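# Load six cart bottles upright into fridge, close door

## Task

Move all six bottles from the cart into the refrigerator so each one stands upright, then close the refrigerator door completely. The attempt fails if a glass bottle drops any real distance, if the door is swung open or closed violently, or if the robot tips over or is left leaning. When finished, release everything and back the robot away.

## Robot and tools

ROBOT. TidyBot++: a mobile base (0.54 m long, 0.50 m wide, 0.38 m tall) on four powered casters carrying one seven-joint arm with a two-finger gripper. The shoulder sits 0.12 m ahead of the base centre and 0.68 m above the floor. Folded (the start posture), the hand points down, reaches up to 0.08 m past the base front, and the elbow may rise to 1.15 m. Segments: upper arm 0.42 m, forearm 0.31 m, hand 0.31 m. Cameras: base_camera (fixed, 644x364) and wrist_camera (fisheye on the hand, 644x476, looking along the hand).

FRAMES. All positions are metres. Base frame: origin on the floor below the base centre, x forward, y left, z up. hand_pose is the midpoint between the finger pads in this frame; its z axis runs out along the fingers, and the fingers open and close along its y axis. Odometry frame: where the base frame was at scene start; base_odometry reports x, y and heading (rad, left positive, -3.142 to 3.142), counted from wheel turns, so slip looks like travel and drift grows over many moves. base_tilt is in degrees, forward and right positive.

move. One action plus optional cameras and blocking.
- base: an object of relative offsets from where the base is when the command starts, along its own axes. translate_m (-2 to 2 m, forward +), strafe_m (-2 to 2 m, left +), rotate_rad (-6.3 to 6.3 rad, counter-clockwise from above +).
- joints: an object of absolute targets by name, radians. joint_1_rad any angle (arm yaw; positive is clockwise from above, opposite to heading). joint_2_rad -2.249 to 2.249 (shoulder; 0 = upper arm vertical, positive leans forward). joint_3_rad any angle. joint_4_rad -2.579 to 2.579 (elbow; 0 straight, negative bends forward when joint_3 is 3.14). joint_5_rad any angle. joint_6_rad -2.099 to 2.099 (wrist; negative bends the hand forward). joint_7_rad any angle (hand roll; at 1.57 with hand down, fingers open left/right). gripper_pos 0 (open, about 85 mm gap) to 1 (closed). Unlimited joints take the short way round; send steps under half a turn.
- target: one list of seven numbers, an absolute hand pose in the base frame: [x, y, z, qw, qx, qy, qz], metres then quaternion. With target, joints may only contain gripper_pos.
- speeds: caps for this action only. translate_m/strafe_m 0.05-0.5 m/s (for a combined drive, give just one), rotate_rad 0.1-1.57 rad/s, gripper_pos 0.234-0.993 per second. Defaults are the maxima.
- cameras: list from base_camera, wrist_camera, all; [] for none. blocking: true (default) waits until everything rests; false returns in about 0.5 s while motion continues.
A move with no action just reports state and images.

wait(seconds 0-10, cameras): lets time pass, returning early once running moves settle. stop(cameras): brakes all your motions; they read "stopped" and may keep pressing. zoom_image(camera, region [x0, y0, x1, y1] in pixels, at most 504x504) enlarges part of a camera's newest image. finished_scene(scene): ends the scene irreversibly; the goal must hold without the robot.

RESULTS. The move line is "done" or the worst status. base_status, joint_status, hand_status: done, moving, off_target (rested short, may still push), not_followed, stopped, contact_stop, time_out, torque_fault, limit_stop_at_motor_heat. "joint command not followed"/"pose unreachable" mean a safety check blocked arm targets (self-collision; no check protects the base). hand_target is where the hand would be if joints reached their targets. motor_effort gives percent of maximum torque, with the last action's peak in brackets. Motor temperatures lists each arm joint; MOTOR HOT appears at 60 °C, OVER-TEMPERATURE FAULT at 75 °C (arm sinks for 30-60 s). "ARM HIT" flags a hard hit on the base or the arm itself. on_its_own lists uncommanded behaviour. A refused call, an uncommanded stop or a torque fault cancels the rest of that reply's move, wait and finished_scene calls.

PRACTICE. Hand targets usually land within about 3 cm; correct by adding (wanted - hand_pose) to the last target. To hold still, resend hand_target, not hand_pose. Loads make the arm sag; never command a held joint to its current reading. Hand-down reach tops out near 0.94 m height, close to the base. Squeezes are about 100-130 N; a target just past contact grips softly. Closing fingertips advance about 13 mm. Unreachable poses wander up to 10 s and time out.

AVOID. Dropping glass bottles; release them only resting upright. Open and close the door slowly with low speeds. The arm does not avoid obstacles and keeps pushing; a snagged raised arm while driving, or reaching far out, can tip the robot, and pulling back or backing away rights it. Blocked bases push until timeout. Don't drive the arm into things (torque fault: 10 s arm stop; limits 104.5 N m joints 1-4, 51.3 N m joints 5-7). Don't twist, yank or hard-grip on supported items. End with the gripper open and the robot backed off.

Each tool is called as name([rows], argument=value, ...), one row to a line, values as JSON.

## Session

move()

Scene clock: 0.00 s.
Motor temperatures (°C): [34 33 29 29 37 41 47]
base_odometry: x=+0.000 y=+0.000 heading=+0.000
base_tilt: forward=+0.4 right=+0.0
base_status: not commanded
joint_positions: joint_1_rad=+0.044 joint_2_rad=-0.340 joint_3_rad=+3.173 joint_4_rad=-2.507 joint_5_rad=+0.011 joint_6_rad=-0.881 joint_7_rad=+1.566 gripper_pos=+0.000
joint_status: not commanded
motor_effort: joint_1_rad=+0 joint_2_rad=-1 joint_3_rad=+0 joint_4_rad=+13 joint_5_rad=+0 joint_6_rad=+2 joint_7_rad=+0
hand_pose: x=+0.2682 y=-0.0112 z=+0.5922 quat_wxyz=(+0.001, +0.998, -0.036, +0.047) (m; base frame)
hand_target: x=+0.2679 y=-0.0112 z=+0.5920 quat_wxyz=(+0.001, +0.998, -0.036, +0.047) (m; base frame)
hand_status: not commanded
pictures: base_camera, wrist_camera
camera_calibration:
wrist_camera: T_world_to_cam=[[-0.0503377, -0.998002, -0.0381841, 0.0297764], [-0.995669, 0.0531387, -0.0762856, 0.364505], [0.0781622, 0.0341787, -0.996355, 0.708436], [0, 0, 0, 1]] pos_world=[0.309052, -0.0138658, 0.734797]

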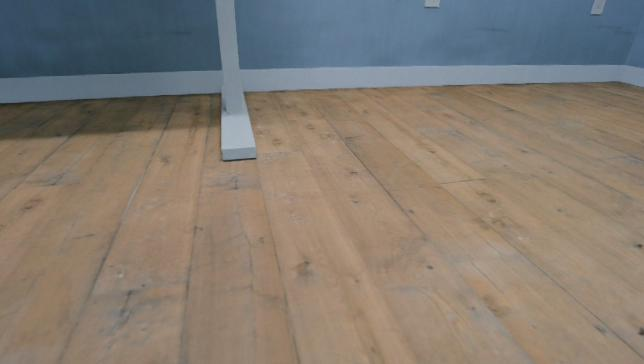

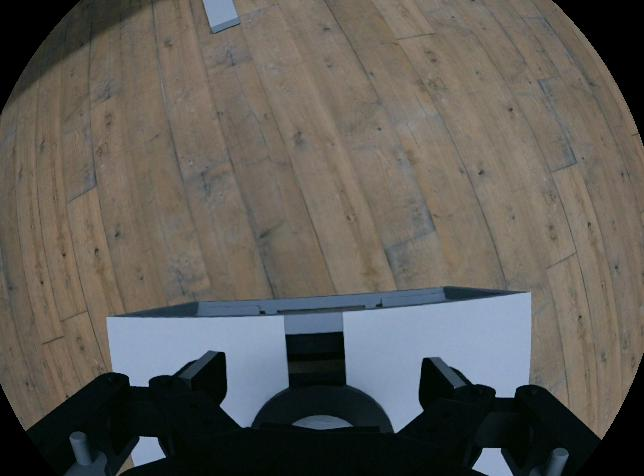

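move(base={"rotate_rad": 1.9}, joints={"joint_1_rad": 0.02, "joint_2_rad": -0.34, "joint_3_rad": 3.1516, "joint_4_rad": -2.2, "joint_5_rad": 0.03, "joint_6_rad": -0.05, "joint_7_rad": 1.6, "gripper_pos": 0.1})

Scene clock: 3.60 s.
Motor temperatures (°C): [34 33 29 29 37 41 47]
move: done
base_odometry: x=+0.000 y=+0.000 heading=+1.899
base_tilt: forward=+0.4 right=+0.0
base_status: done
joint_positions: joint_1_rad=+0.029 joint_2_rad=-0.340 joint_3_rad=+3.156 joint_4_rad=-2.233 joint_5_rad=+0.011 joint_6_rad=-0.114 joint_7_rad=+1.566 gripper_pos=+0.100
joint_status: all done
motor_effort: joint_1_rad=+0(2) joint_2_rad=-7(9) joint_3_rad=+0(2) joint_4_rad=+19(20) joint_5_rad=+0(1) joint_6_rad=+8(9) joint_7_rad=+0(1)
hand_pose: x=+0.5587 y=-0.0185 z=+0.8471 quat_wxyz=(+0.012, +0.843, -0.017, +0.537) (m; base frame)
hand_target: x=+0.5735 y=-0.0132 z=+0.8853 quat_wxyz=(+0.025, +0.816, +0.011, +0.577) (m; base frame)
hand_status: not commanded
pictures: base_camera, wrist_camera
camera_calibration:
wrist_camera: T_world_to_cam=[[0.00111033, -0.999999, 0.00107734, -0.0151669], [-0.439802, -0.00145588, -0.898094, 1.05817], [0.898094, 0.000523369, -0.439803, 0.00970098], [0, 0, 0, 1]] pos_world=[0.45669, -0.0136314, 0.954619]

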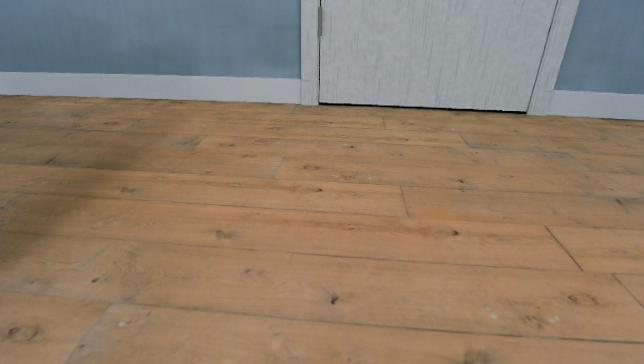

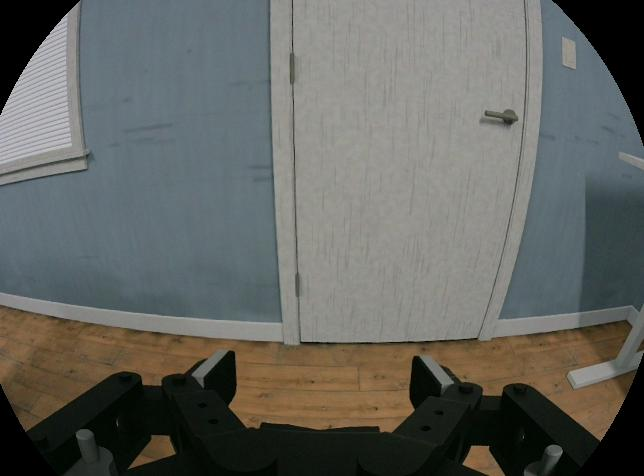

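move(base={"rotate_rad": 1.6})

Scene clock: 6.23 s.
Motor temperatures (°C): [34 33 29 29 37 41 47]
move: done
base_odometry: x=+0.000 y=+0.000 heading=-2.785
base_tilt: forward=+0.4 right=+0.0
base_status: done
joint_positions: joint_1_rad=+0.025 joint_2_rad=-0.340 joint_3_rad=+3.151 joint_4_rad=-2.233 joint_5_rad=+0.011 joint_6_rad=-0.111 joint_7_rad=+1.566 gripper_pos=+0.100
joint_status: not commanded
motor_effort: joint_1_rad=+0(2) joint_2_rad=-8(9) joint_3_rad=+0(2) joint_4_rad=+19(20) joint_5_rad=+0(1) joint_6_rad=+8(9) joint_7_rad=-1(1)
hand_pose: x=+0.5593 y=-0.0148 z=+0.8480 quat_wxyz=(+0.010, +0.843, -0.013, +0.538) (m; base frame)
hand_target: x=+0.5735 y=-0.0132 z=+0.8853 quat_wxyz=(+0.025, +0.816, +0.011, +0.577) (m; base frame)
hand_status: not commanded
pictures: base_camera, wrist_camera
camera_calibration:
wrist_camera: T_world_to_cam=[[0.00909068, -0.999955, 0.00275327, -0.0173013], [-0.43669, -0.00644692, -0.899589, 1.05874], [0.899566, 0.00697555, -0.436729, 0.00630218], [0, 0, 0, 1]] pos_world=[0.456829, -0.0105189, 0.95523]

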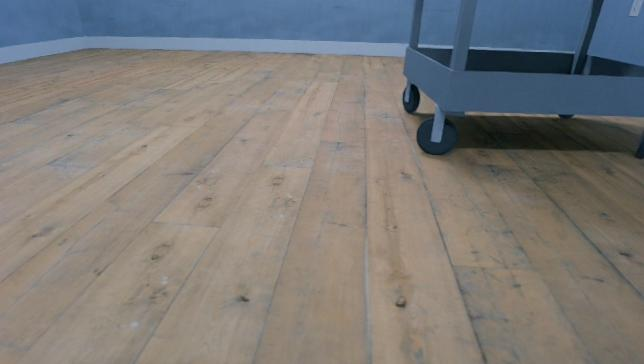

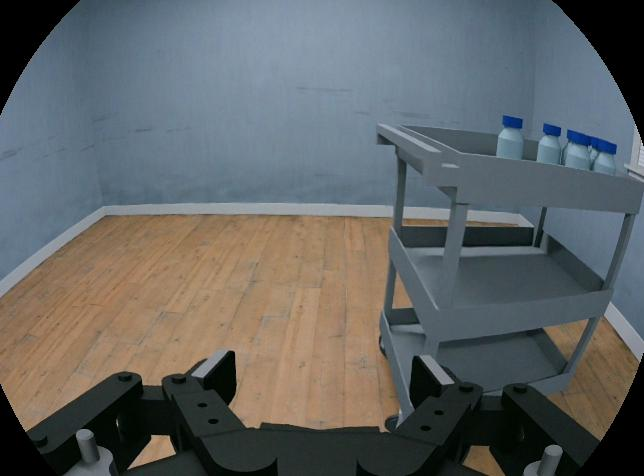

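move(base={"rotate_rad": 1.5})

Scene clock: 8.63 s.
Motor temperatures (°C): [34 33 29 29 37 41 47]
move: done
base_odometry: x=+0.000 y=+0.000 heading=-1.286
base_tilt: forward=+0.4 right=+0.0
base_status: done
joint_positions: joint_1_rad=+0.024 joint_2_rad=-0.340 joint_3_rad=+3.149 joint_4_rad=-2.233 joint_5_rad=+0.011 joint_6_rad=-0.111 joint_7_rad=+1.566 gripper_pos=+0.100
joint_status: not commanded
motor_effort: joint_1_rad=+1(2) joint_2_rad=-8(9) joint_3_rad=+1(2) joint_4_rad=+19(20) joint_5_rad=+0(1) joint_6_rad=+9(9) joint_7_rad=+0(1)
hand_pose: x=+0.5594 y=-0.0131 z=+0.8482 quat_wxyz=(+0.009, +0.842, -0.011, +0.539) (m; base frame)
hand_target: x=+0.5735 y=-0.0132 z=+0.8853 quat_wxyz=(+0.025, +0.816, +0.011, +0.577) (m; base frame)
hand_status: not commanded
pictures: base_camera, wrist_camera
camera_calibration:
wrist_camera: T_world_to_cam=[[0.0126878, -0.999914, 0.00339671, -0.0181727], [-0.436294, -0.00859258, -0.899763, 1.05879], [0.899715, 0.00993403, -0.436365, 0.00590861], [0, 0, 0, 1]] pos_world=[0.456858, -0.00913211, 0.9553]

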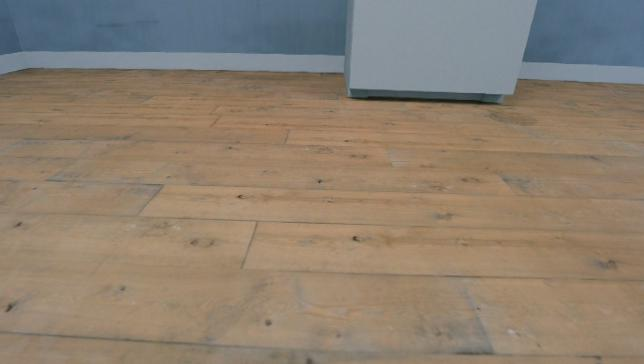

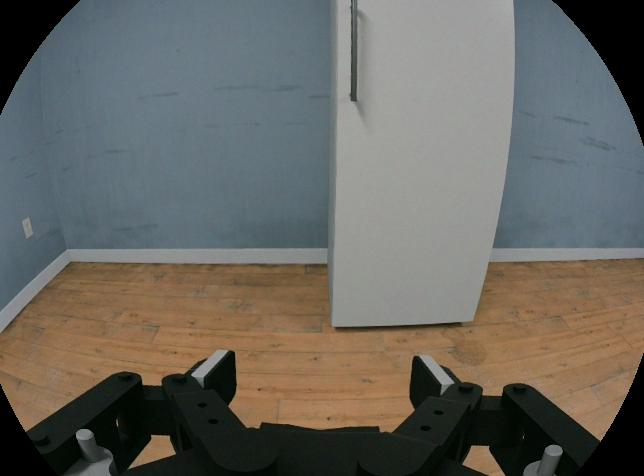

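zoom_image(camera="base_camera", region=[320, 40, 560, 140])

zoom_image(camera="wrist_camera", region=[300, 0, 540, 340])

Scaled by 2.100.

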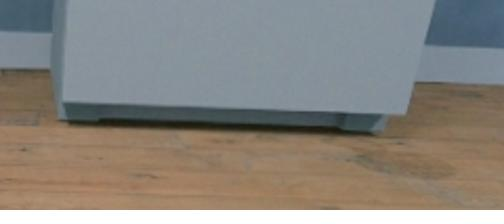

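Scaled by 1.482.

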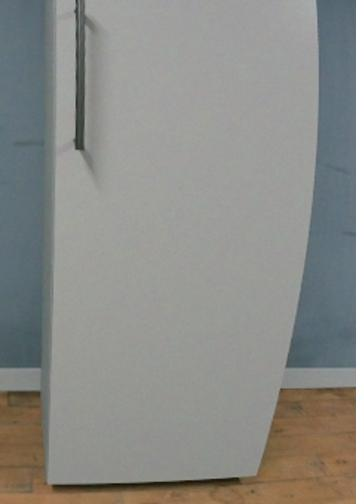

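move(base={"translate_m": 0.558, "strafe_m": 0.023, "rotate_rad": -0.146}, joints={"joint_2_rad": 0.07, "joint_4_rad": -1.22, "joint_6_rad": -0.58, "gripper_pos": 0.1})

Scene clock: 15.07 s.
Motor temperatures (°C): [34 32 29 29 37 41 47]
move: done
base_odometry: x=+0.179 y=-0.529 heading=-1.433
base_tilt: forward=+0.4 right=-0.1
base_status: done
joint_positions: joint_1_rad=+0.023 joint_2_rad=+0.051 joint_3_rad=+3.152 joint_4_rad=-1.269 joint_5_rad=+0.011 joint_6_rad=-0.518 joint_7_rad=+1.566 gripper_pos=+0.100
joint_status: all done
motor_effort: joint_1_rad=+0(2) joint_2_rad=-21(24) joint_3_rad=+0(2) joint_4_rad=+20(22) joint_5_rad=+0(1) joint_6_rad=+9(10) joint_7_rad=-1(1)
hand_pose: x=+0.7450 y=-0.0212 z=+1.0977 quat_wxyz=(+0.014, +0.795, -0.013, +0.606) (m; base frame)
hand_target: x=+0.7477 y=-0.0223 z=+1.0970 quat_wxyz=(+0.032, +0.804, +0.005, +0.593) (m; base frame)
hand_status: not commanded
pictures: base_camera, wrist_camera
camera_calibration:
wrist_camera: T_world_to_cam=[[0.00402747, -0.999902, 0.01342, -0.0339978], [-0.282073, -0.0140111, -0.959291, 1.31456], [0.959384, 0.0000780908, -0.282102, -0.266123], [0, 0, 0, 1]] pos_world=[0.626254, -0.0155553, 1.18643]

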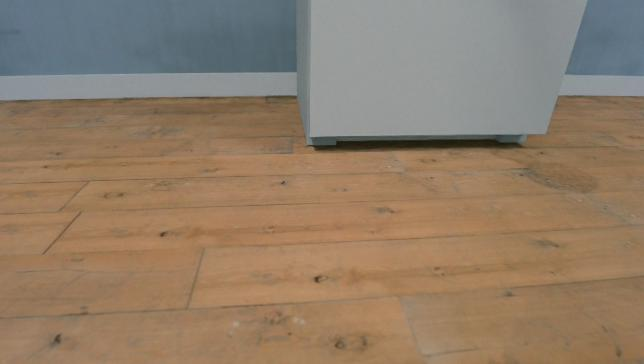

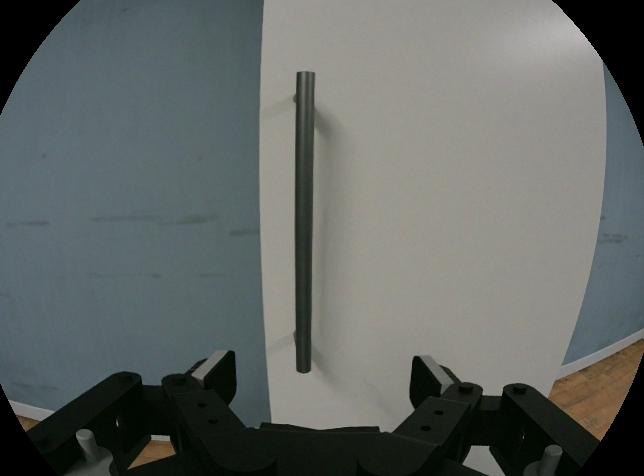

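move(base={"translate_m": 0.131, "strafe_m": -0.056, "rotate_rad": 0.085})

Scene clock: 18.30 s.
Motor temperatures (°C): [34 33 29 30 37 41 47]
move: done
base_odometry: x=+0.141 y=-0.667 heading=-1.347
base_tilt: forward=+0.4 right=+0.0
base_status: done
joint_positions: joint_1_rad=+0.018 joint_2_rad=+0.061 joint_3_rad=+3.151 joint_4_rad=-1.267 joint_5_rad=+0.011 joint_6_rad=-0.521 joint_7_rad=+1.566 gripper_pos=+0.100
joint_status: not commanded
motor_effort: joint_1_rad=+0(4) joint_2_rad=-22(24) joint_3_rad=+0(3) joint_4_rad=+20(20) joint_5_rad=+0(1) joint_6_rad=+9(9) joint_7_rad=+0(1)
hand_pose: x=+0.7490 y=-0.0178 z=+1.0919 quat_wxyz=(+0.012, +0.798, -0.011, +0.602) (m; base frame)
hand_target: x=+0.7477 y=-0.0223 z=+1.0970 quat_wxyz=(+0.032, +0.804, +0.005, +0.593) (m; base frame)
hand_status: not commanded
pictures: base_camera, wrist_camera
camera_calibration:
wrist_camera: T_world_to_cam=[[0.00968979, -0.999867, 0.0130817, -0.0344166], [-0.292339, -0.0153434, -0.956192, 1.31445], [0.956266, 0.00544099, -0.292449, -0.257861], [0, 0, 0, 1]] pos_world=[0.631182, -0.0128409, 1.1819]

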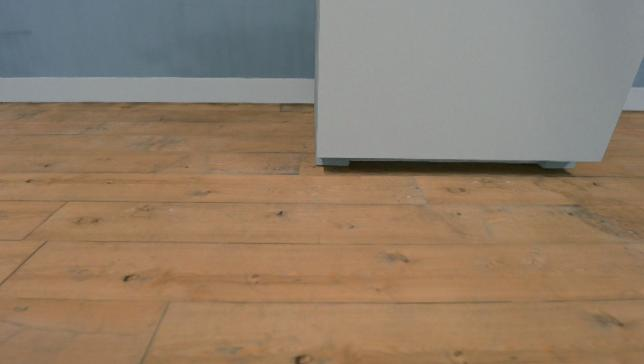

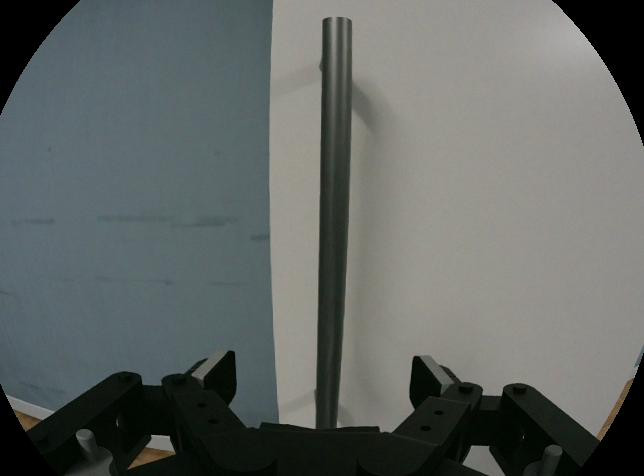

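move(base={"translate_m": 0.085, "strafe_m": -0.006}, speeds={"translate_m": 0.2})

Scene clock: 21.00 s.
Motor temperatures (°C): [34 33 29 30 37 41 47]
move: done
base_odometry: x=+0.154 y=-0.751 heading=-1.347
base_tilt: forward=+0.4 right=+0.0
base_status: done
joint_positions: joint_1_rad=+0.018 joint_2_rad=+0.065 joint_3_rad=+3.151 joint_4_rad=-1.266 joint_5_rad=+0.011 joint_6_rad=-0.522 joint_7_rad=+1.566 gripper_pos=+0.100
joint_status: not commanded
motor_effort: joint_1_rad=+0(2) joint_2_rad=-22(25) joint_3_rad=+1(1) joint_4_rad=+20(21) joint_5_rad=+0(1) joint_6_rad=+9(9) joint_7_rad=+0(1)
hand_pose: x=+0.7507 y=-0.0177 z=+1.0893 quat_wxyz=(+0.012, +0.800, -0.011, +0.600) (m; base frame)
hand_target: x=+0.7477 y=-0.0223 z=+1.0970 quat_wxyz=(+0.032, +0.804, +0.005, +0.593) (m; base frame)
hand_status: not commanded
pictures: base_camera, wrist_camera
camera_calibration:
wrist_camera: T_world_to_cam=[[0.00982709, -0.999868, 0.0129497, -0.0343394], [-0.296575, -0.015282, -0.954887, 1.31427], [0.954959, 0.0055432, -0.296686, -0.254677], [0, 0, 0, 1]] pos_world=[0.633325, -0.0128385, 1.17987]

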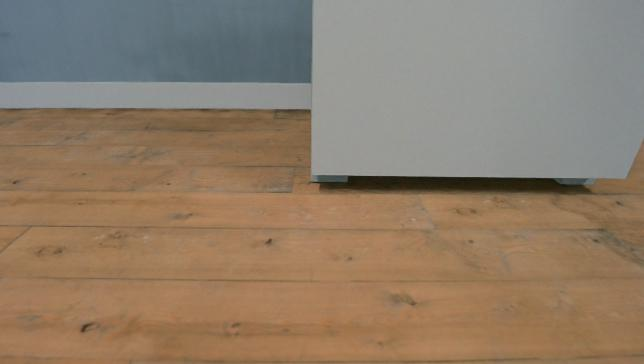

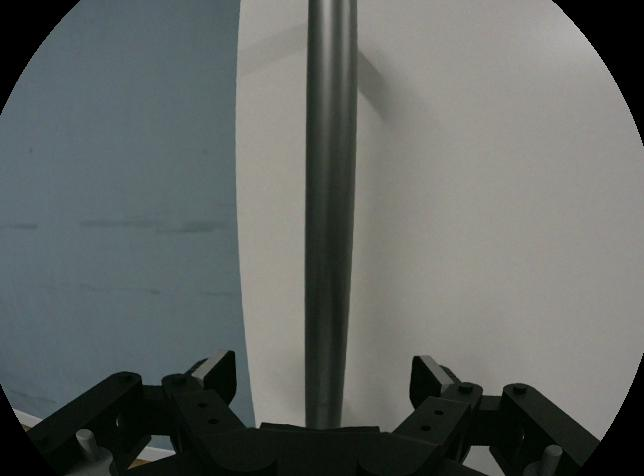

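zoom_image(camera="base_camera", region=[0, 60, 320, 200])

zoom_image(camera="base_camera", region=[324, 60, 644, 200])

Scaled by 1.575.

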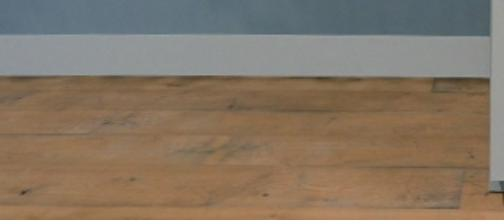

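Scaled by 1.575.

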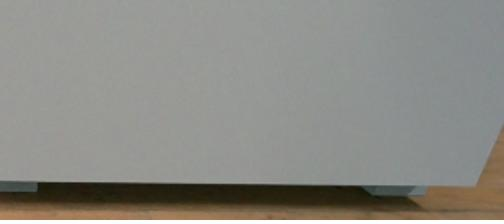

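move(joints={"gripper_pos": 0.84}, speeds={"gripper_pos": 0.45}, cameras=["wrist_camera"])

Scene clock: 30.43 s.
Motor temperatures (°C): [34 33 29 30 37 41 47]
move: done
base_odometry: x=+0.154 y=-0.751 heading=-1.347
base_tilt: forward=+0.4 right=+0.0
base_status: not commanded
joint_positions: joint_1_rad=+0.018 joint_2_rad=+0.065 joint_3_rad=+3.152 joint_4_rad=-1.266 joint_5_rad=+0.011 joint_6_rad=-0.523 joint_7_rad=+1.566 gripper_pos=+0.821
joint_status: all done
motor_effort: joint_1_rad=+1(1) joint_2_rad=-19(22) joint_3_rad=+0(1) joint_4_rad=+19(20) joint_5_rad=+0(1) joint_6_rad=+10(10) joint_7_rad=+0(1)
hand_pose: x=+0.7505 y=-0.0180 z=+1.0893 quat_wxyz=(+0.012, +0.800, -0.011, +0.600) (m; base frame)
hand_target: x=+0.7477 y=-0.0223 z=+1.0970 quat_wxyz=(+0.032, +0.804, +0.005, +0.593) (m; base frame)
hand_status: not commanded
pictures: wrist_camera
camera_calibration:
wrist_camera: T_world_to_cam=[[0.00941443, -0.999872, 0.0129484, -0.0342765], [-0.296997, -0.0151606, -0.954758, 1.31435], [0.954832, 0.00514288, -0.297101, -0.254], [0, 0, 0, 1]] pos_world=[0.633208, -0.0130395, 1.17987]

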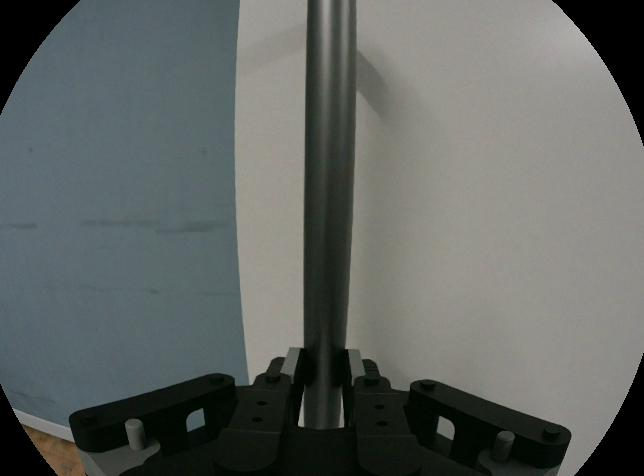

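move(base={"translate_m": -0.16, "strafe_m": -0.418, "rotate_rad": 0.406}, speeds={"translate_m": 0.25, "rotate_rad": 0.19})

Scene clock: 33.30 s.
Motor temperatures (°C): [34 33 29 30 37 41 47]
move: done
base_odometry: x=-0.289 y=-0.688 heading=-0.941
base_tilt: forward=+0.4 right=+0.0
base_status: done
joint_positions: joint_1_rad=+0.019 joint_2_rad=+0.058 joint_3_rad=+3.151 joint_4_rad=-1.231 joint_5_rad=+0.011 joint_6_rad=-0.572 joint_7_rad=+1.566 gripper_pos=+0.838
joint_status: not commanded
motor_effort: joint_1_rad=+0(4) joint_2_rad=-21(37) joint_3_rad=+0(5) joint_4_rad=+20(23) joint_5_rad=+0(1) joint_6_rad=+9(12) joint_7_rad=+0(1)
hand_pose: x=+0.7436 y=-0.0177 z=+1.1000 quat_wxyz=(+0.012, +0.802, -0.011, +0.597) (m; base frame)
hand_target: x=+0.7477 y=-0.0223 z=+1.0970 quat_wxyz=(+0.032, +0.804, +0.005, +0.593) (m; base frame)
hand_status: not commanded
pictures: base_camera, wrist_camera
camera_calibration:
wrist_camera: T_world_to_cam=[[0.00939039, -0.999879, 0.012422, -0.0334841], [-0.303992, -0.0146891, -0.952561, 1.32529], [0.952628, 0.00516874, -0.304093, -0.234833], [0, 0, 0, 1]] pos_world=[0.626901, -0.0127989, 1.19143]

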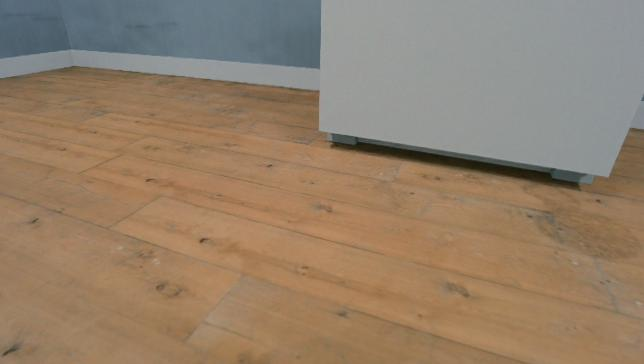

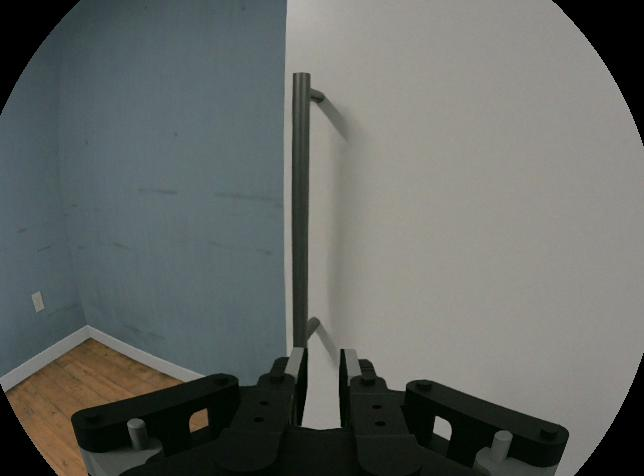

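move(base={"translate_m": 0.16, "strafe_m": 0.02}, joints={"gripper_pos": 0.2}, cameras=["wrist_camera"])

Scene clock: 35.70 s.
Motor temperatures (°C): [34 33 29 30 37 41 47]
move: done
base_odometry: x=-0.179 y=-0.806 heading=-0.942
base_tilt: forward=+0.4 right=+0.0
base_status: done
joint_positions: joint_1_rad=+0.019 joint_2_rad=+0.068 joint_3_rad=+3.151 joint_4_rad=-1.231 joint_5_rad=+0.011 joint_6_rad=-0.572 joint_7_rad=+1.566 gripper_pos=+0.200
joint_status: all done
motor_effort: joint_1_rad=+1(3) joint_2_rad=-21(26) joint_3_rad=+0(2) joint_4_rad=+19(21) joint_5_rad=+0(1) joint_6_rad=+9(10) joint_7_rad=+0(1)
hand_pose: x=+0.7476 y=-0.0179 z=+1.0939 quat_wxyz=(+0.012, +0.805, -0.011, +0.593) (m; base frame)
hand_target: x=+0.7477 y=-0.0223 z=+1.0970 quat_wxyz=(+0.032, +0.804, +0.005, +0.593) (m; base frame)
hand_status: not commanded
pictures: wrist_camera
camera_calibration:
wrist_camera: T_world_to_cam=[[0.00942193, -0.999882, 0.0121544, -0.0333054], [-0.313243, -0.0144944, -0.949562, 1.32435], [0.949626, 0.00513944, -0.313342, -0.22817], [0, 0, 0, 1]] pos_world=[0.631834, -0.0129331, 1.18646]

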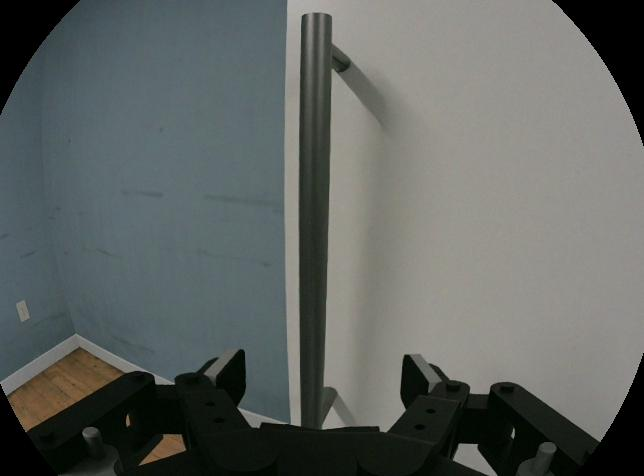

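move(base={"translate_m": 0.09, "strafe_m": 0.007}, speeds={"translate_m": 0.2}, cameras=["wrist_camera"])

move(joints={"gripper_pos": 1.0}, speeds={"gripper_pos": 0.4}, cameras=["wrist_camera"])

Scene clock: 37.40 s.
Motor temperatures (°C): [34 33 29 30 37 41 47]
move: done
base_odometry: x=-0.120 y=-0.875 heading=-0.941
base_tilt: forward=+0.4 right=+0.0
base_status: done
joint_positions: joint_1_rad=+0.019 joint_2_rad=+0.065 joint_3_rad=+3.151 joint_4_rad=-1.231 joint_5_rad=+0.011 joint_6_rad=-0.572 joint_7_rad=+1.566 gripper_pos=+0.200
joint_status: not commanded
motor_effort: joint_1_rad=+0(2) joint_2_rad=-22(25) joint_3_rad=+0(2) joint_4_rad=+20(20) joint_5_rad=+0(1) joint_6_rad=+9(10) joint_7_rad=+0(1)
hand_pose: x=+0.7465 y=-0.0179 z=+1.0956 quat_wxyz=(+0.012, +0.804, -0.011, +0.594) (m; base frame)
hand_target: x=+0.7477 y=-0.0223 z=+1.0970 quat_wxyz=(+0.032, +0.804, +0.005, +0.593) (m; base frame)
hand_status: not commanded
pictures: wrist_camera
camera_calibration:
wrist_camera: T_world_to_cam=[[0.00930016, -0.999882, 0.0122339, -0.0333451], [-0.31062, -0.0145179, -0.950423, 1.32462], [0.950489, 0.005039, -0.310719, -0.230062], [0, 0, 0, 1]] pos_world=[0.630437, -0.0129512, 1.18788]

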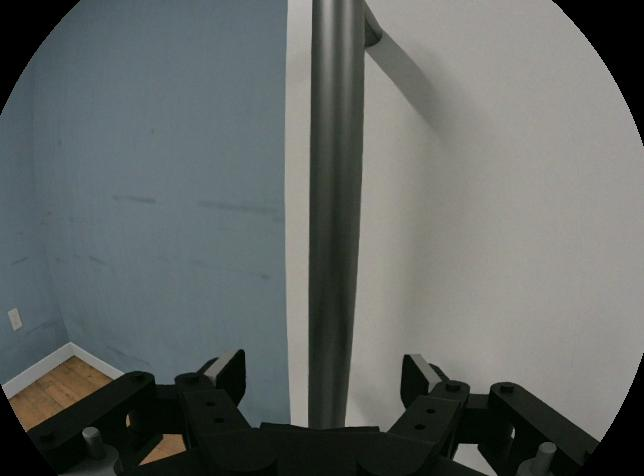

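Scene clock: 39.73 s.
Motor temperatures (°C): [34 33 29 30 37 41 47]
move: off_target
base_odometry: x=-0.120 y=-0.875 heading=-0.941
base_tilt: forward=+0.4 right=+0.0
base_status: not commanded
joint_positions: joint_1_rad=+0.020 joint_2_rad=+0.065 joint_3_rad=+3.153 joint_4_rad=-1.231 joint_5_rad=+0.011 joint_6_rad=-0.572 joint_7_rad=+1.566 gripper_pos=+0.817
joint_status: gripper_pos off_target (ended at +0.817, target +1.000)
motor_effort: joint_1_rad=+0(2) joint_2_rad=-19(22) joint_3_rad=-1(3) joint_4_rad=+21(22) joint_5_rad=+1(1) joint_6_rad=+12(12) joint_7_rad=+0(1)
hand_pose: x=+0.7464 y=-0.0198 z=+1.0956 quat_wxyz=(+0.013, +0.804, -0.012, +0.594) (m; base frame)
hand_target: x=+0.7477 y=-0.0223 z=+1.0970 quat_wxyz=(+0.032, +0.804, +0.005, +0.593) (m; base frame)
hand_status: not commanded
pictures: wrist_camera
camera_calibration:
wrist_camera: T_world_to_cam=[[0.00610086, -0.999905, 0.0123692, -0.0330573], [-0.310612, -0.0136525, -0.950439, 1.32464], [0.950517, 0.00195646, -0.310666, -0.230125], [0, 0, 0, 1]] pos_world=[0.630389, -0.0145193, 1.18791]

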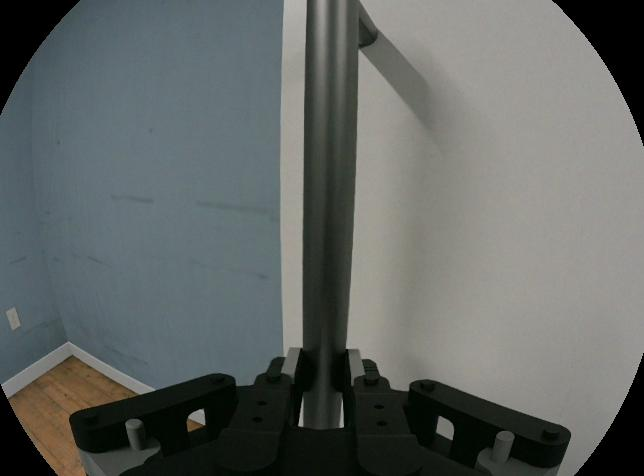

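move()

Scene clock: 42.00 s.
Motor temperatures (°C): [34 33 29 30 37 41 47]
base_odometry: x=-0.120 y=-0.875 heading=-0.941
base_tilt: forward=+0.4 right=+0.0
base_status: not commanded
joint_positions: joint_1_rad=+0.020 joint_2_rad=+0.065 joint_3_rad=+3.153 joint_4_rad=-1.231 joint_5_rad=+0.011 joint_6_rad=-0.572 joint_7_rad=+1.566 gripper_pos=+0.817
joint_status: gripper_pos off_target (ended at +0.817, target +1.000)
motor_effort: joint_1_rad=+0(2) joint_2_rad=-19(22) joint_3_rad=+0(3) joint_4_rad=+21(22) joint_5_rad=+1(1) joint_6_rad=+12(12) joint_7_rad=+0(1)
hand_pose: x=+0.7464 y=-0.0198 z=+1.0956 quat_wxyz=(+0.013, +0.804, -0.012, +0.594) (m; base frame)
hand_target: x=+0.7477 y=-0.0223 z=+1.0970 quat_wxyz=(+0.032, +0.804, +0.005, +0.593) (m; base frame)
hand_status: not commanded
pictures: base_camera, wrist_camera
camera_calibration:
wrist_camera: T_world_to_cam=[[0.00610086, -0.999905, 0.0123692, -0.0330573], [-0.310612, -0.0136525, -0.950439, 1.32464], [0.950517, 0.00195646, -0.310666, -0.230125], [0, 0, 0, 1]] pos_world=[0.630389, -0.0145193, 1.18791]

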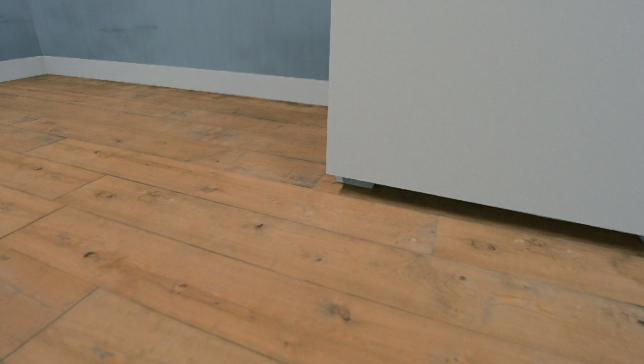

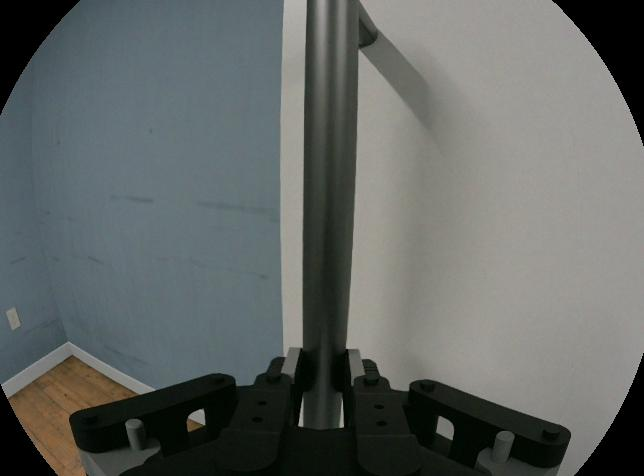

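move(base={"translate_m": -0.075, "strafe_m": 0.028}, speeds={"translate_m": 0.12})

Scene clock: 43.90 s.
Motor temperatures (°C): [34 33 29 30 37 41 47]
move: done
base_odometry: x=-0.141 y=-0.797 heading=-0.942
base_tilt: forward=+0.4 right=+0.0
base_status: done
joint_positions: joint_1_rad=+0.028 joint_2_rad=+0.073 joint_3_rad=+3.162 joint_4_rad=-1.220 joint_5_rad=+0.011 joint_6_rad=-0.577 joint_7_rad=+1.566 gripper_pos=+0.817
joint_status: not commanded
motor_effort: joint_1_rad=-2(4) joint_2_rad=-25(42) joint_3_rad=-3(4) joint_4_rad=+19(23) joint_5_rad=+0(1) joint_6_rad=+6(13) joint_7_rad=-1(1)
hand_pose: x=+0.7490 y=-0.0299 z=+1.0956 quat_wxyz=(+0.018, +0.805, -0.019, +0.593) (m; base frame)
hand_target: x=+0.7477 y=-0.0223 z=+1.0970 quat_wxyz=(+0.032, +0.804, +0.005, +0.593) (m; base frame)
hand_status: not commanded
pictures: base_camera, wrist_camera
camera_calibration:
wrist_camera: T_world_to_cam=[[-0.010239, -0.999863, 0.0129762, -0.0315891], [-0.313149, -0.00911791, -0.94966, 1.32649], [0.949649, -0.013787, -0.313012, -0.22983], [0, 0, 0, 1]] pos_world=[0.633324, -0.0226586, 1.18819]

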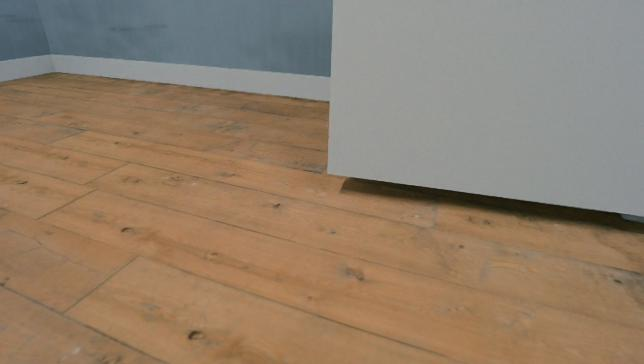

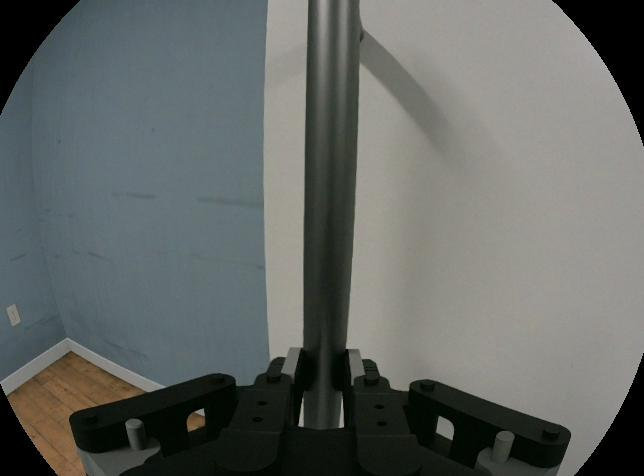

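move(base={"translate_m": -0.183, "strafe_m": -0.321, "rotate_rad": 0.37}, speeds={"translate_m": 0.25, "rotate_rad": 0.2}, cameras=["wrist_camera"])

move(base={"translate_m": -0.183, "strafe_m": -0.321, "rotate_rad": 0.37}, speeds={"translate_m": 0.25, "rotate_rad": 0.2}, cameras=["wrist_camera"])

Scene clock: 47.20 s.
Motor temperatures (°C): [34 33 29 30 37 41 47]
move: done
base_odometry: x=-0.509 y=-0.838 heading=-0.572
base_tilt: forward=+0.4 right=+0.0
base_status: done
joint_positions: joint_1_rad=+0.014 joint_2_rad=+0.074 joint_3_rad=+3.148 joint_4_rad=-1.220 joint_5_rad=+0.011 joint_6_rad=-0.576 joint_7_rad=+1.566 gripper_pos=+0.817
joint_status: not commanded
motor_effort: joint_1_rad=+2(7) joint_2_rad=-26(28) joint_3_rad=+1(6) joint_4_rad=+19(24) joint_5_rad=+0(3) joint_6_rad=+7(12) joint_7_rad=-1(1)
hand_pose: x=+0.7500 y=-0.0131 z=+1.0952 quat_wxyz=(+0.010, +0.805, -0.008, +0.593) (m; base frame)
hand_target: x=+0.7477 y=-0.0223 z=+1.0970 quat_wxyz=(+0.032, +0.804, +0.005, +0.593) (m; base frame)
hand_status: not commanded
pictures: wrist_camera
camera_calibration:
wrist_camera: T_world_to_cam=[[0.0171649, -0.99978, 0.012024, -0.0342406], [-0.312881, -0.0167928, -0.949644, 1.32624], [0.949637, 0.0125385, -0.313101, -0.230178], [0, 0, 0, 1]] pos_world=[0.634128, -0.00907578, 1.1878]

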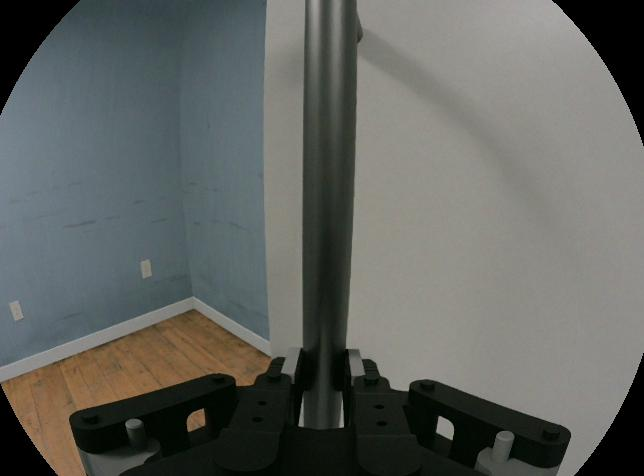

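Scene clock: 49.50 s.
Motor temperatures (°C): [34 33 29 30 37 41 47]
move: done
base_odometry: x=-0.836 y=-1.009 heading=-0.202
base_tilt: forward=+0.4 right=+0.0
base_status: done
joint_positions: joint_1_rad=+0.006 joint_2_rad=+0.077 joint_3_rad=+3.140 joint_4_rad=-1.220 joint_5_rad=+0.011 joint_6_rad=-0.574 joint_7_rad=+1.566 gripper_pos=+0.817
joint_status: not commanded
motor_effort: joint_1_rad=+2(10) joint_2_rad=-26(29) joint_3_rad=+2(9) joint_4_rad=+20(25) joint_5_rad=+1(4) joint_6_rad=+8(14) joint_7_rad=-1(2)
hand_pose: x=+0.7513 y=-0.0032 z=+1.0943 quat_wxyz=(+0.005, +0.805, -0.002, +0.593) (m; base frame)
hand_target: x=+0.7477 y=-0.0223 z=+1.0970 quat_wxyz=(+0.032, +0.804, +0.005, +0.593) (m; base frame)
hand_status: not commanded
pictures: wrist_camera
camera_calibration:
wrist_camera: T_world_to_cam=[[0.0331814, -0.999384, 0.011428, -0.0357875], [-0.312622, -0.0212389, -0.94964, 1.32573], [0.949298, 0.0279377, -0.313134, -0.231502], [0, 0, 0, 1]] pos_world=[0.635406, -0.00114077, 1.18689]

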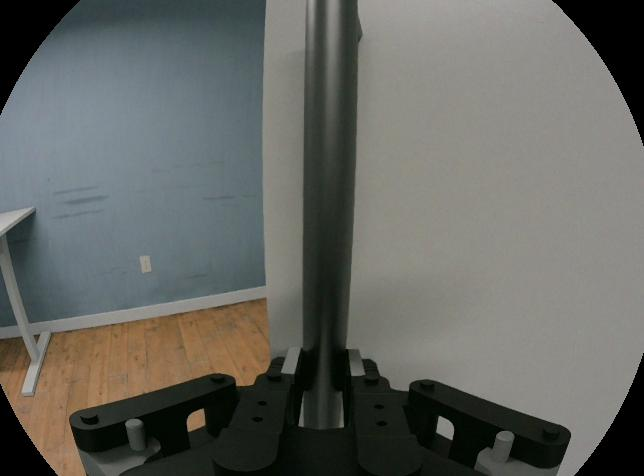

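move(base={"translate_m": -0.183, "strafe_m": -0.321, "rotate_rad": 0.37}, speeds={"translate_m": 0.25, "rotate_rad": 0.2}, cameras=["wrist_camera"])

move(base={"translate_m": -0.183, "strafe_m": -0.321, "rotate_rad": 0.37}, speeds={"translate_m": 0.25, "rotate_rad": 0.2})

Scene clock: 52.57 s.
Motor temperatures (°C): [34 33 29 30 37 41 47]
move: done
base_odometry: x=-1.080 y=-1.287 heading=+0.167
base_tilt: forward=+0.4 right=+0.0
base_status: done
joint_positions: joint_1_rad=+0.004 joint_2_rad=+0.077 joint_3_rad=+3.137 joint_4_rad=-1.222 joint_5_rad=+0.011 joint_6_rad=-0.574 joint_7_rad=+1.566 gripper_pos=+0.817
joint_status: not commanded
motor_effort: joint_1_rad=+3(11) joint_2_rad=-24(29) joint_3_rad=+2(10) joint_4_rad=+22(27) joint_5_rad=+2(6) joint_6_rad=+10(16) joint_7_rad=-1(2)
hand_pose: x=+0.7512 y=-0.0005 z=+1.0932 quat_wxyz=(+0.004, +0.805, +0.000, +0.593) (m; base frame)
hand_target: x=+0.7477 y=-0.0223 z=+1.0970 quat_wxyz=(+0.032, +0.804, +0.005, +0.593) (m; base frame)
hand_status: not commanded
pictures: wrist_camera
camera_calibration:
wrist_camera: T_world_to_cam=[[0.0376884, -0.999227, 0.0111743, -0.0361192], [-0.314283, -0.0224673, -0.949063, 1.32535], [0.948581, 0.0322567, -0.314887, -0.229379], [0, 0, 0, 1]] pos_world=[0.63548, 0.00108473, 1.18601]

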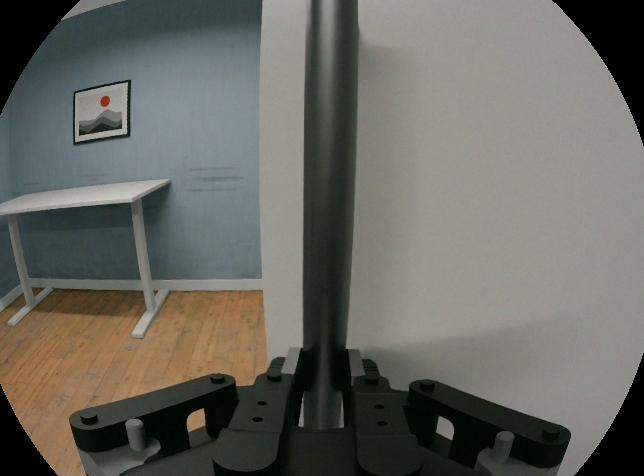

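Scene clock: 55.40 s.
Motor temperatures (°C): [34 33 29 30 37 41 47]
move: done
base_odometry: x=-1.207 y=-1.634 heading=+0.537
base_tilt: forward=+0.4 right=+0.0
base_status: done
joint_positions: joint_1_rad=+0.015 joint_2_rad=+0.052 joint_3_rad=+3.147 joint_4_rad=-1.222 joint_5_rad=+0.011 joint_6_rad=-0.592 joint_7_rad=+1.566 gripper_pos=+1.000
joint_status: not commanded
on_its_own: gripper_pos moved +0.184 to your old target +1.000
motor_effort: joint_1_rad=+1(10) joint_2_rad=-20(55) joint_3_rad=+0(8) joint_4_rad=+19(26) joint_5_rad=+0(5) joint_6_rad=+9(15) joint_7_rad=+0(1)
hand_pose: x=+0.7391 y=-0.0135 z=+1.1033 quat_wxyz=(+0.010, +0.803, -0.008, +0.595) (m; base frame)
hand_target: x=+0.7477 y=-0.0223 z=+1.0970 quat_wxyz=(+0.032, +0.804, +0.005, +0.593) (m; base frame)
hand_status: not commanded
pictures: base_camera, wrist_camera
camera_calibration:
wrist_camera: T_world_to_cam=[[0.0160277, -0.9998, 0.0119979, -0.0337398], [-0.308433, -0.016358, -0.951106, 1.32884], [0.951111, 0.0115434, -0.308633, -0.223402], [0, 0, 0, 1]] pos_world=[0.622879, -0.00941697, 1.19533]

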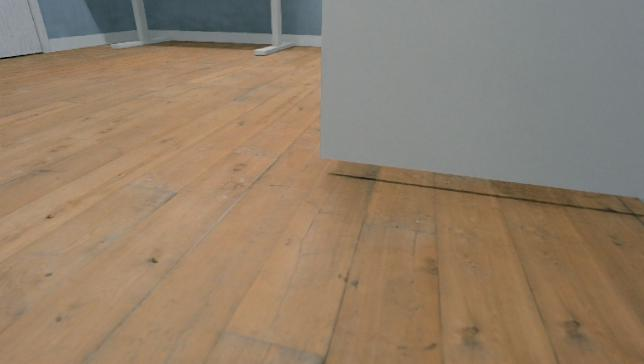

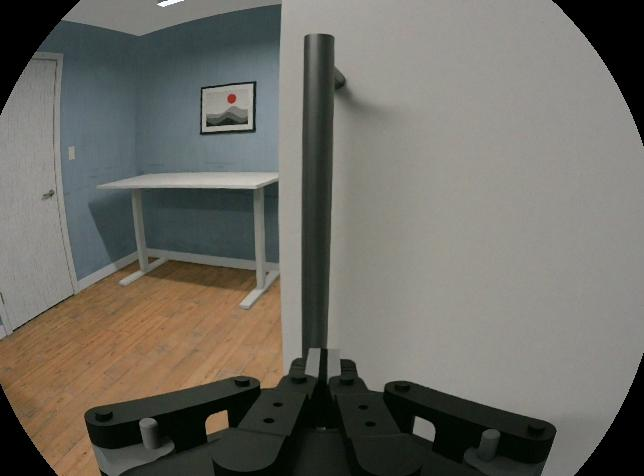

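move(base={"translate_m": -0.18, "rotate_rad": 0.8}, cameras=[])

move(base={"translate_m": 1.09, "strafe_m": -0.37}, joints={"gripper_pos": 0.08})

Scene clock: 60.23 s.
Motor temperatures (°C): [34 33 29 30 37 41 47]
move: done
base_odometry: x=-1.362 y=-1.726 heading=+1.336
base_tilt: forward=+0.4 right=+0.0
base_status: done
joint_positions: joint_1_rad=+0.013 joint_2_rad=+0.058 joint_3_rad=+3.146 joint_4_rad=-1.222 joint_5_rad=+0.011 joint_6_rad=-0.592 joint_7_rad=+1.566 gripper_pos=+1.000
joint_status: not commanded
motor_effort: joint_1_rad=+1(4) joint_2_rad=-21(25) joint_3_rad=-1(3) joint_4_rad=+19(21) joint_5_rad=+0(1) joint_6_rad=+9(10) joint_7_rad=+0(1)
hand_pose: x=+0.7418 y=-0.0114 z=+1.0993 quat_wxyz=(+0.009, +0.805, -0.007, +0.593) (m; base frame)
hand_target: x=+0.7477 y=-0.0223 z=+1.0970 quat_wxyz=(+0.032, +0.804, +0.005, +0.593) (m; base frame)
hand_status: not commanded
pictures: none
No camera images: "cameras" was empty.

Scene clock: 63.53 s.
Motor temperatures (°C): [34 33 29 30 37 41 47]
move: done
base_odometry: x=-0.749 y=-0.752 heading=+1.337
base_tilt: forward=+0.4 right=+0.0
base_status: done
joint_positions: joint_1_rad=+0.013 joint_2_rad=+0.061 joint_3_rad=+3.146 joint_4_rad=-1.222 joint_5_rad=+0.011 joint_6_rad=-0.592 joint_7_rad=+1.566 gripper_pos=+0.080
joint_status: all done
motor_effort: joint_1_rad=+0(2) joint_2_rad=-21(24) joint_3_rad=+0(1) joint_4_rad=+20(20) joint_5_rad=+0(1) joint_6_rad=+9(10) joint_7_rad=+0(1)
hand_pose: x=+0.7429 y=-0.0115 z=+1.0978 quat_wxyz=(+0.009, +0.806, -0.007, +0.592) (m; base frame)
hand_target: x=+0.7477 y=-0.0223 z=+1.0970 quat_wxyz=(+0.032, +0.804, +0.005, +0.593) (m; base frame)
hand_status: not commanded
pictures: base_camera, wrist_camera
camera_calibration:
wrist_camera: T_world_to_cam=[[0.0195099, -0.999742, 0.0116447, -0.0339129], [-0.316831, -0.0172288, -0.948325, 1.32794], [0.948281, 0.0148123, -0.317085, -0.217289], [0, 0, 0, 1]] pos_world=[0.627446, -0.00780681, 1.19082]

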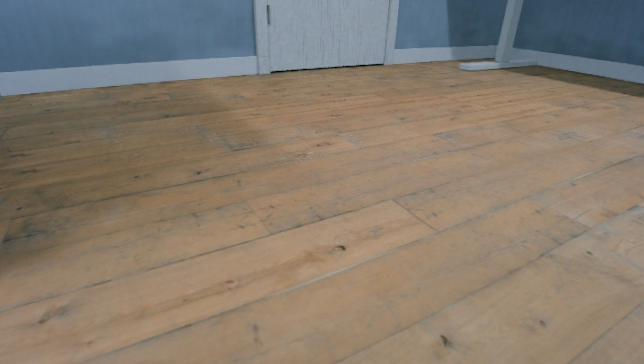

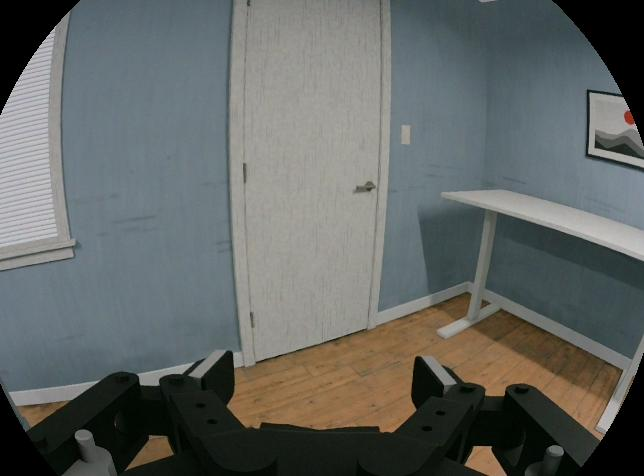

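move(base={"translate_m": 1.405, "strafe_m": -0.118, "rotate_rad": 2.21}, speeds={"rotate_rad": 0.7})

Scene clock: 68.17 s.
Motor temperatures (°C): [34 33 29 30 37 41 47]
move: done
base_odometry: x=-0.309 y=+0.588 heading=-2.736
base_tilt: forward=+0.4 right=+0.0
base_status: done
joint_positions: joint_1_rad=+0.019 joint_2_rad=+0.059 joint_3_rad=+3.150 joint_4_rad=-1.222 joint_5_rad=+0.011 joint_6_rad=-0.592 joint_7_rad=+1.566 gripper_pos=+0.080
joint_status: not commanded
motor_effort: joint_1_rad=+0(2) joint_2_rad=-21(23) joint_3_rad=+0(3) joint_4_rad=+20(20) joint_5_rad=+0(1) joint_6_rad=+8(10) joint_7_rad=+0(1)
hand_pose: x=+0.7420 y=-0.0171 z=+1.0989 quat_wxyz=(+0.012, +0.805, -0.011, +0.592) (m; base frame)
hand_target: x=+0.7477 y=-0.0223 z=+1.0970 quat_wxyz=(+0.032, +0.804, +0.005, +0.593) (m; base frame)
hand_status: not commanded
pictures: base_camera, wrist_camera
camera_calibration:
wrist_camera: T_world_to_cam=[[0.0103854, -0.999875, 0.0119134, -0.0330115], [-0.315195, -0.01458, -0.948915, 1.32816], [0.94897, 0.00609983, -0.315307, -0.218623], [0, 0, 0, 1]] pos_world=[0.626439, -0.0123092, 1.19177]

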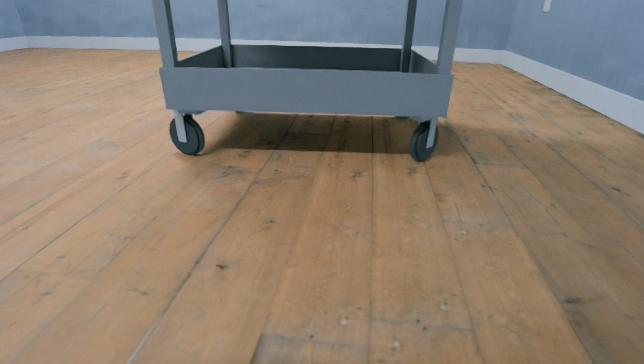

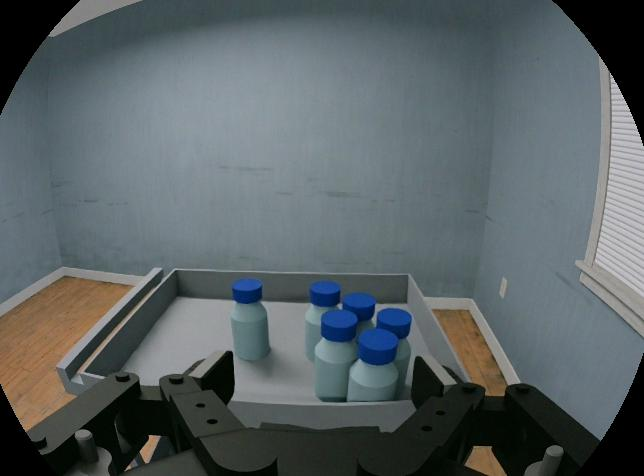

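zoom_image(camera="wrist_camera", region=[200, 250, 460, 430])

Scaled by 1.938.

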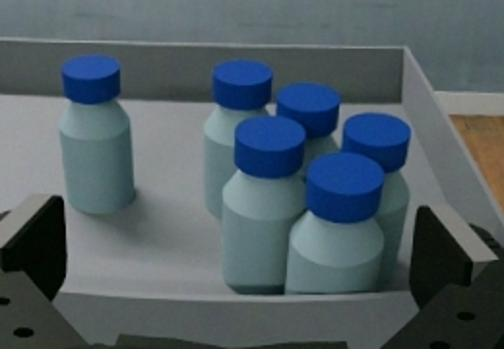

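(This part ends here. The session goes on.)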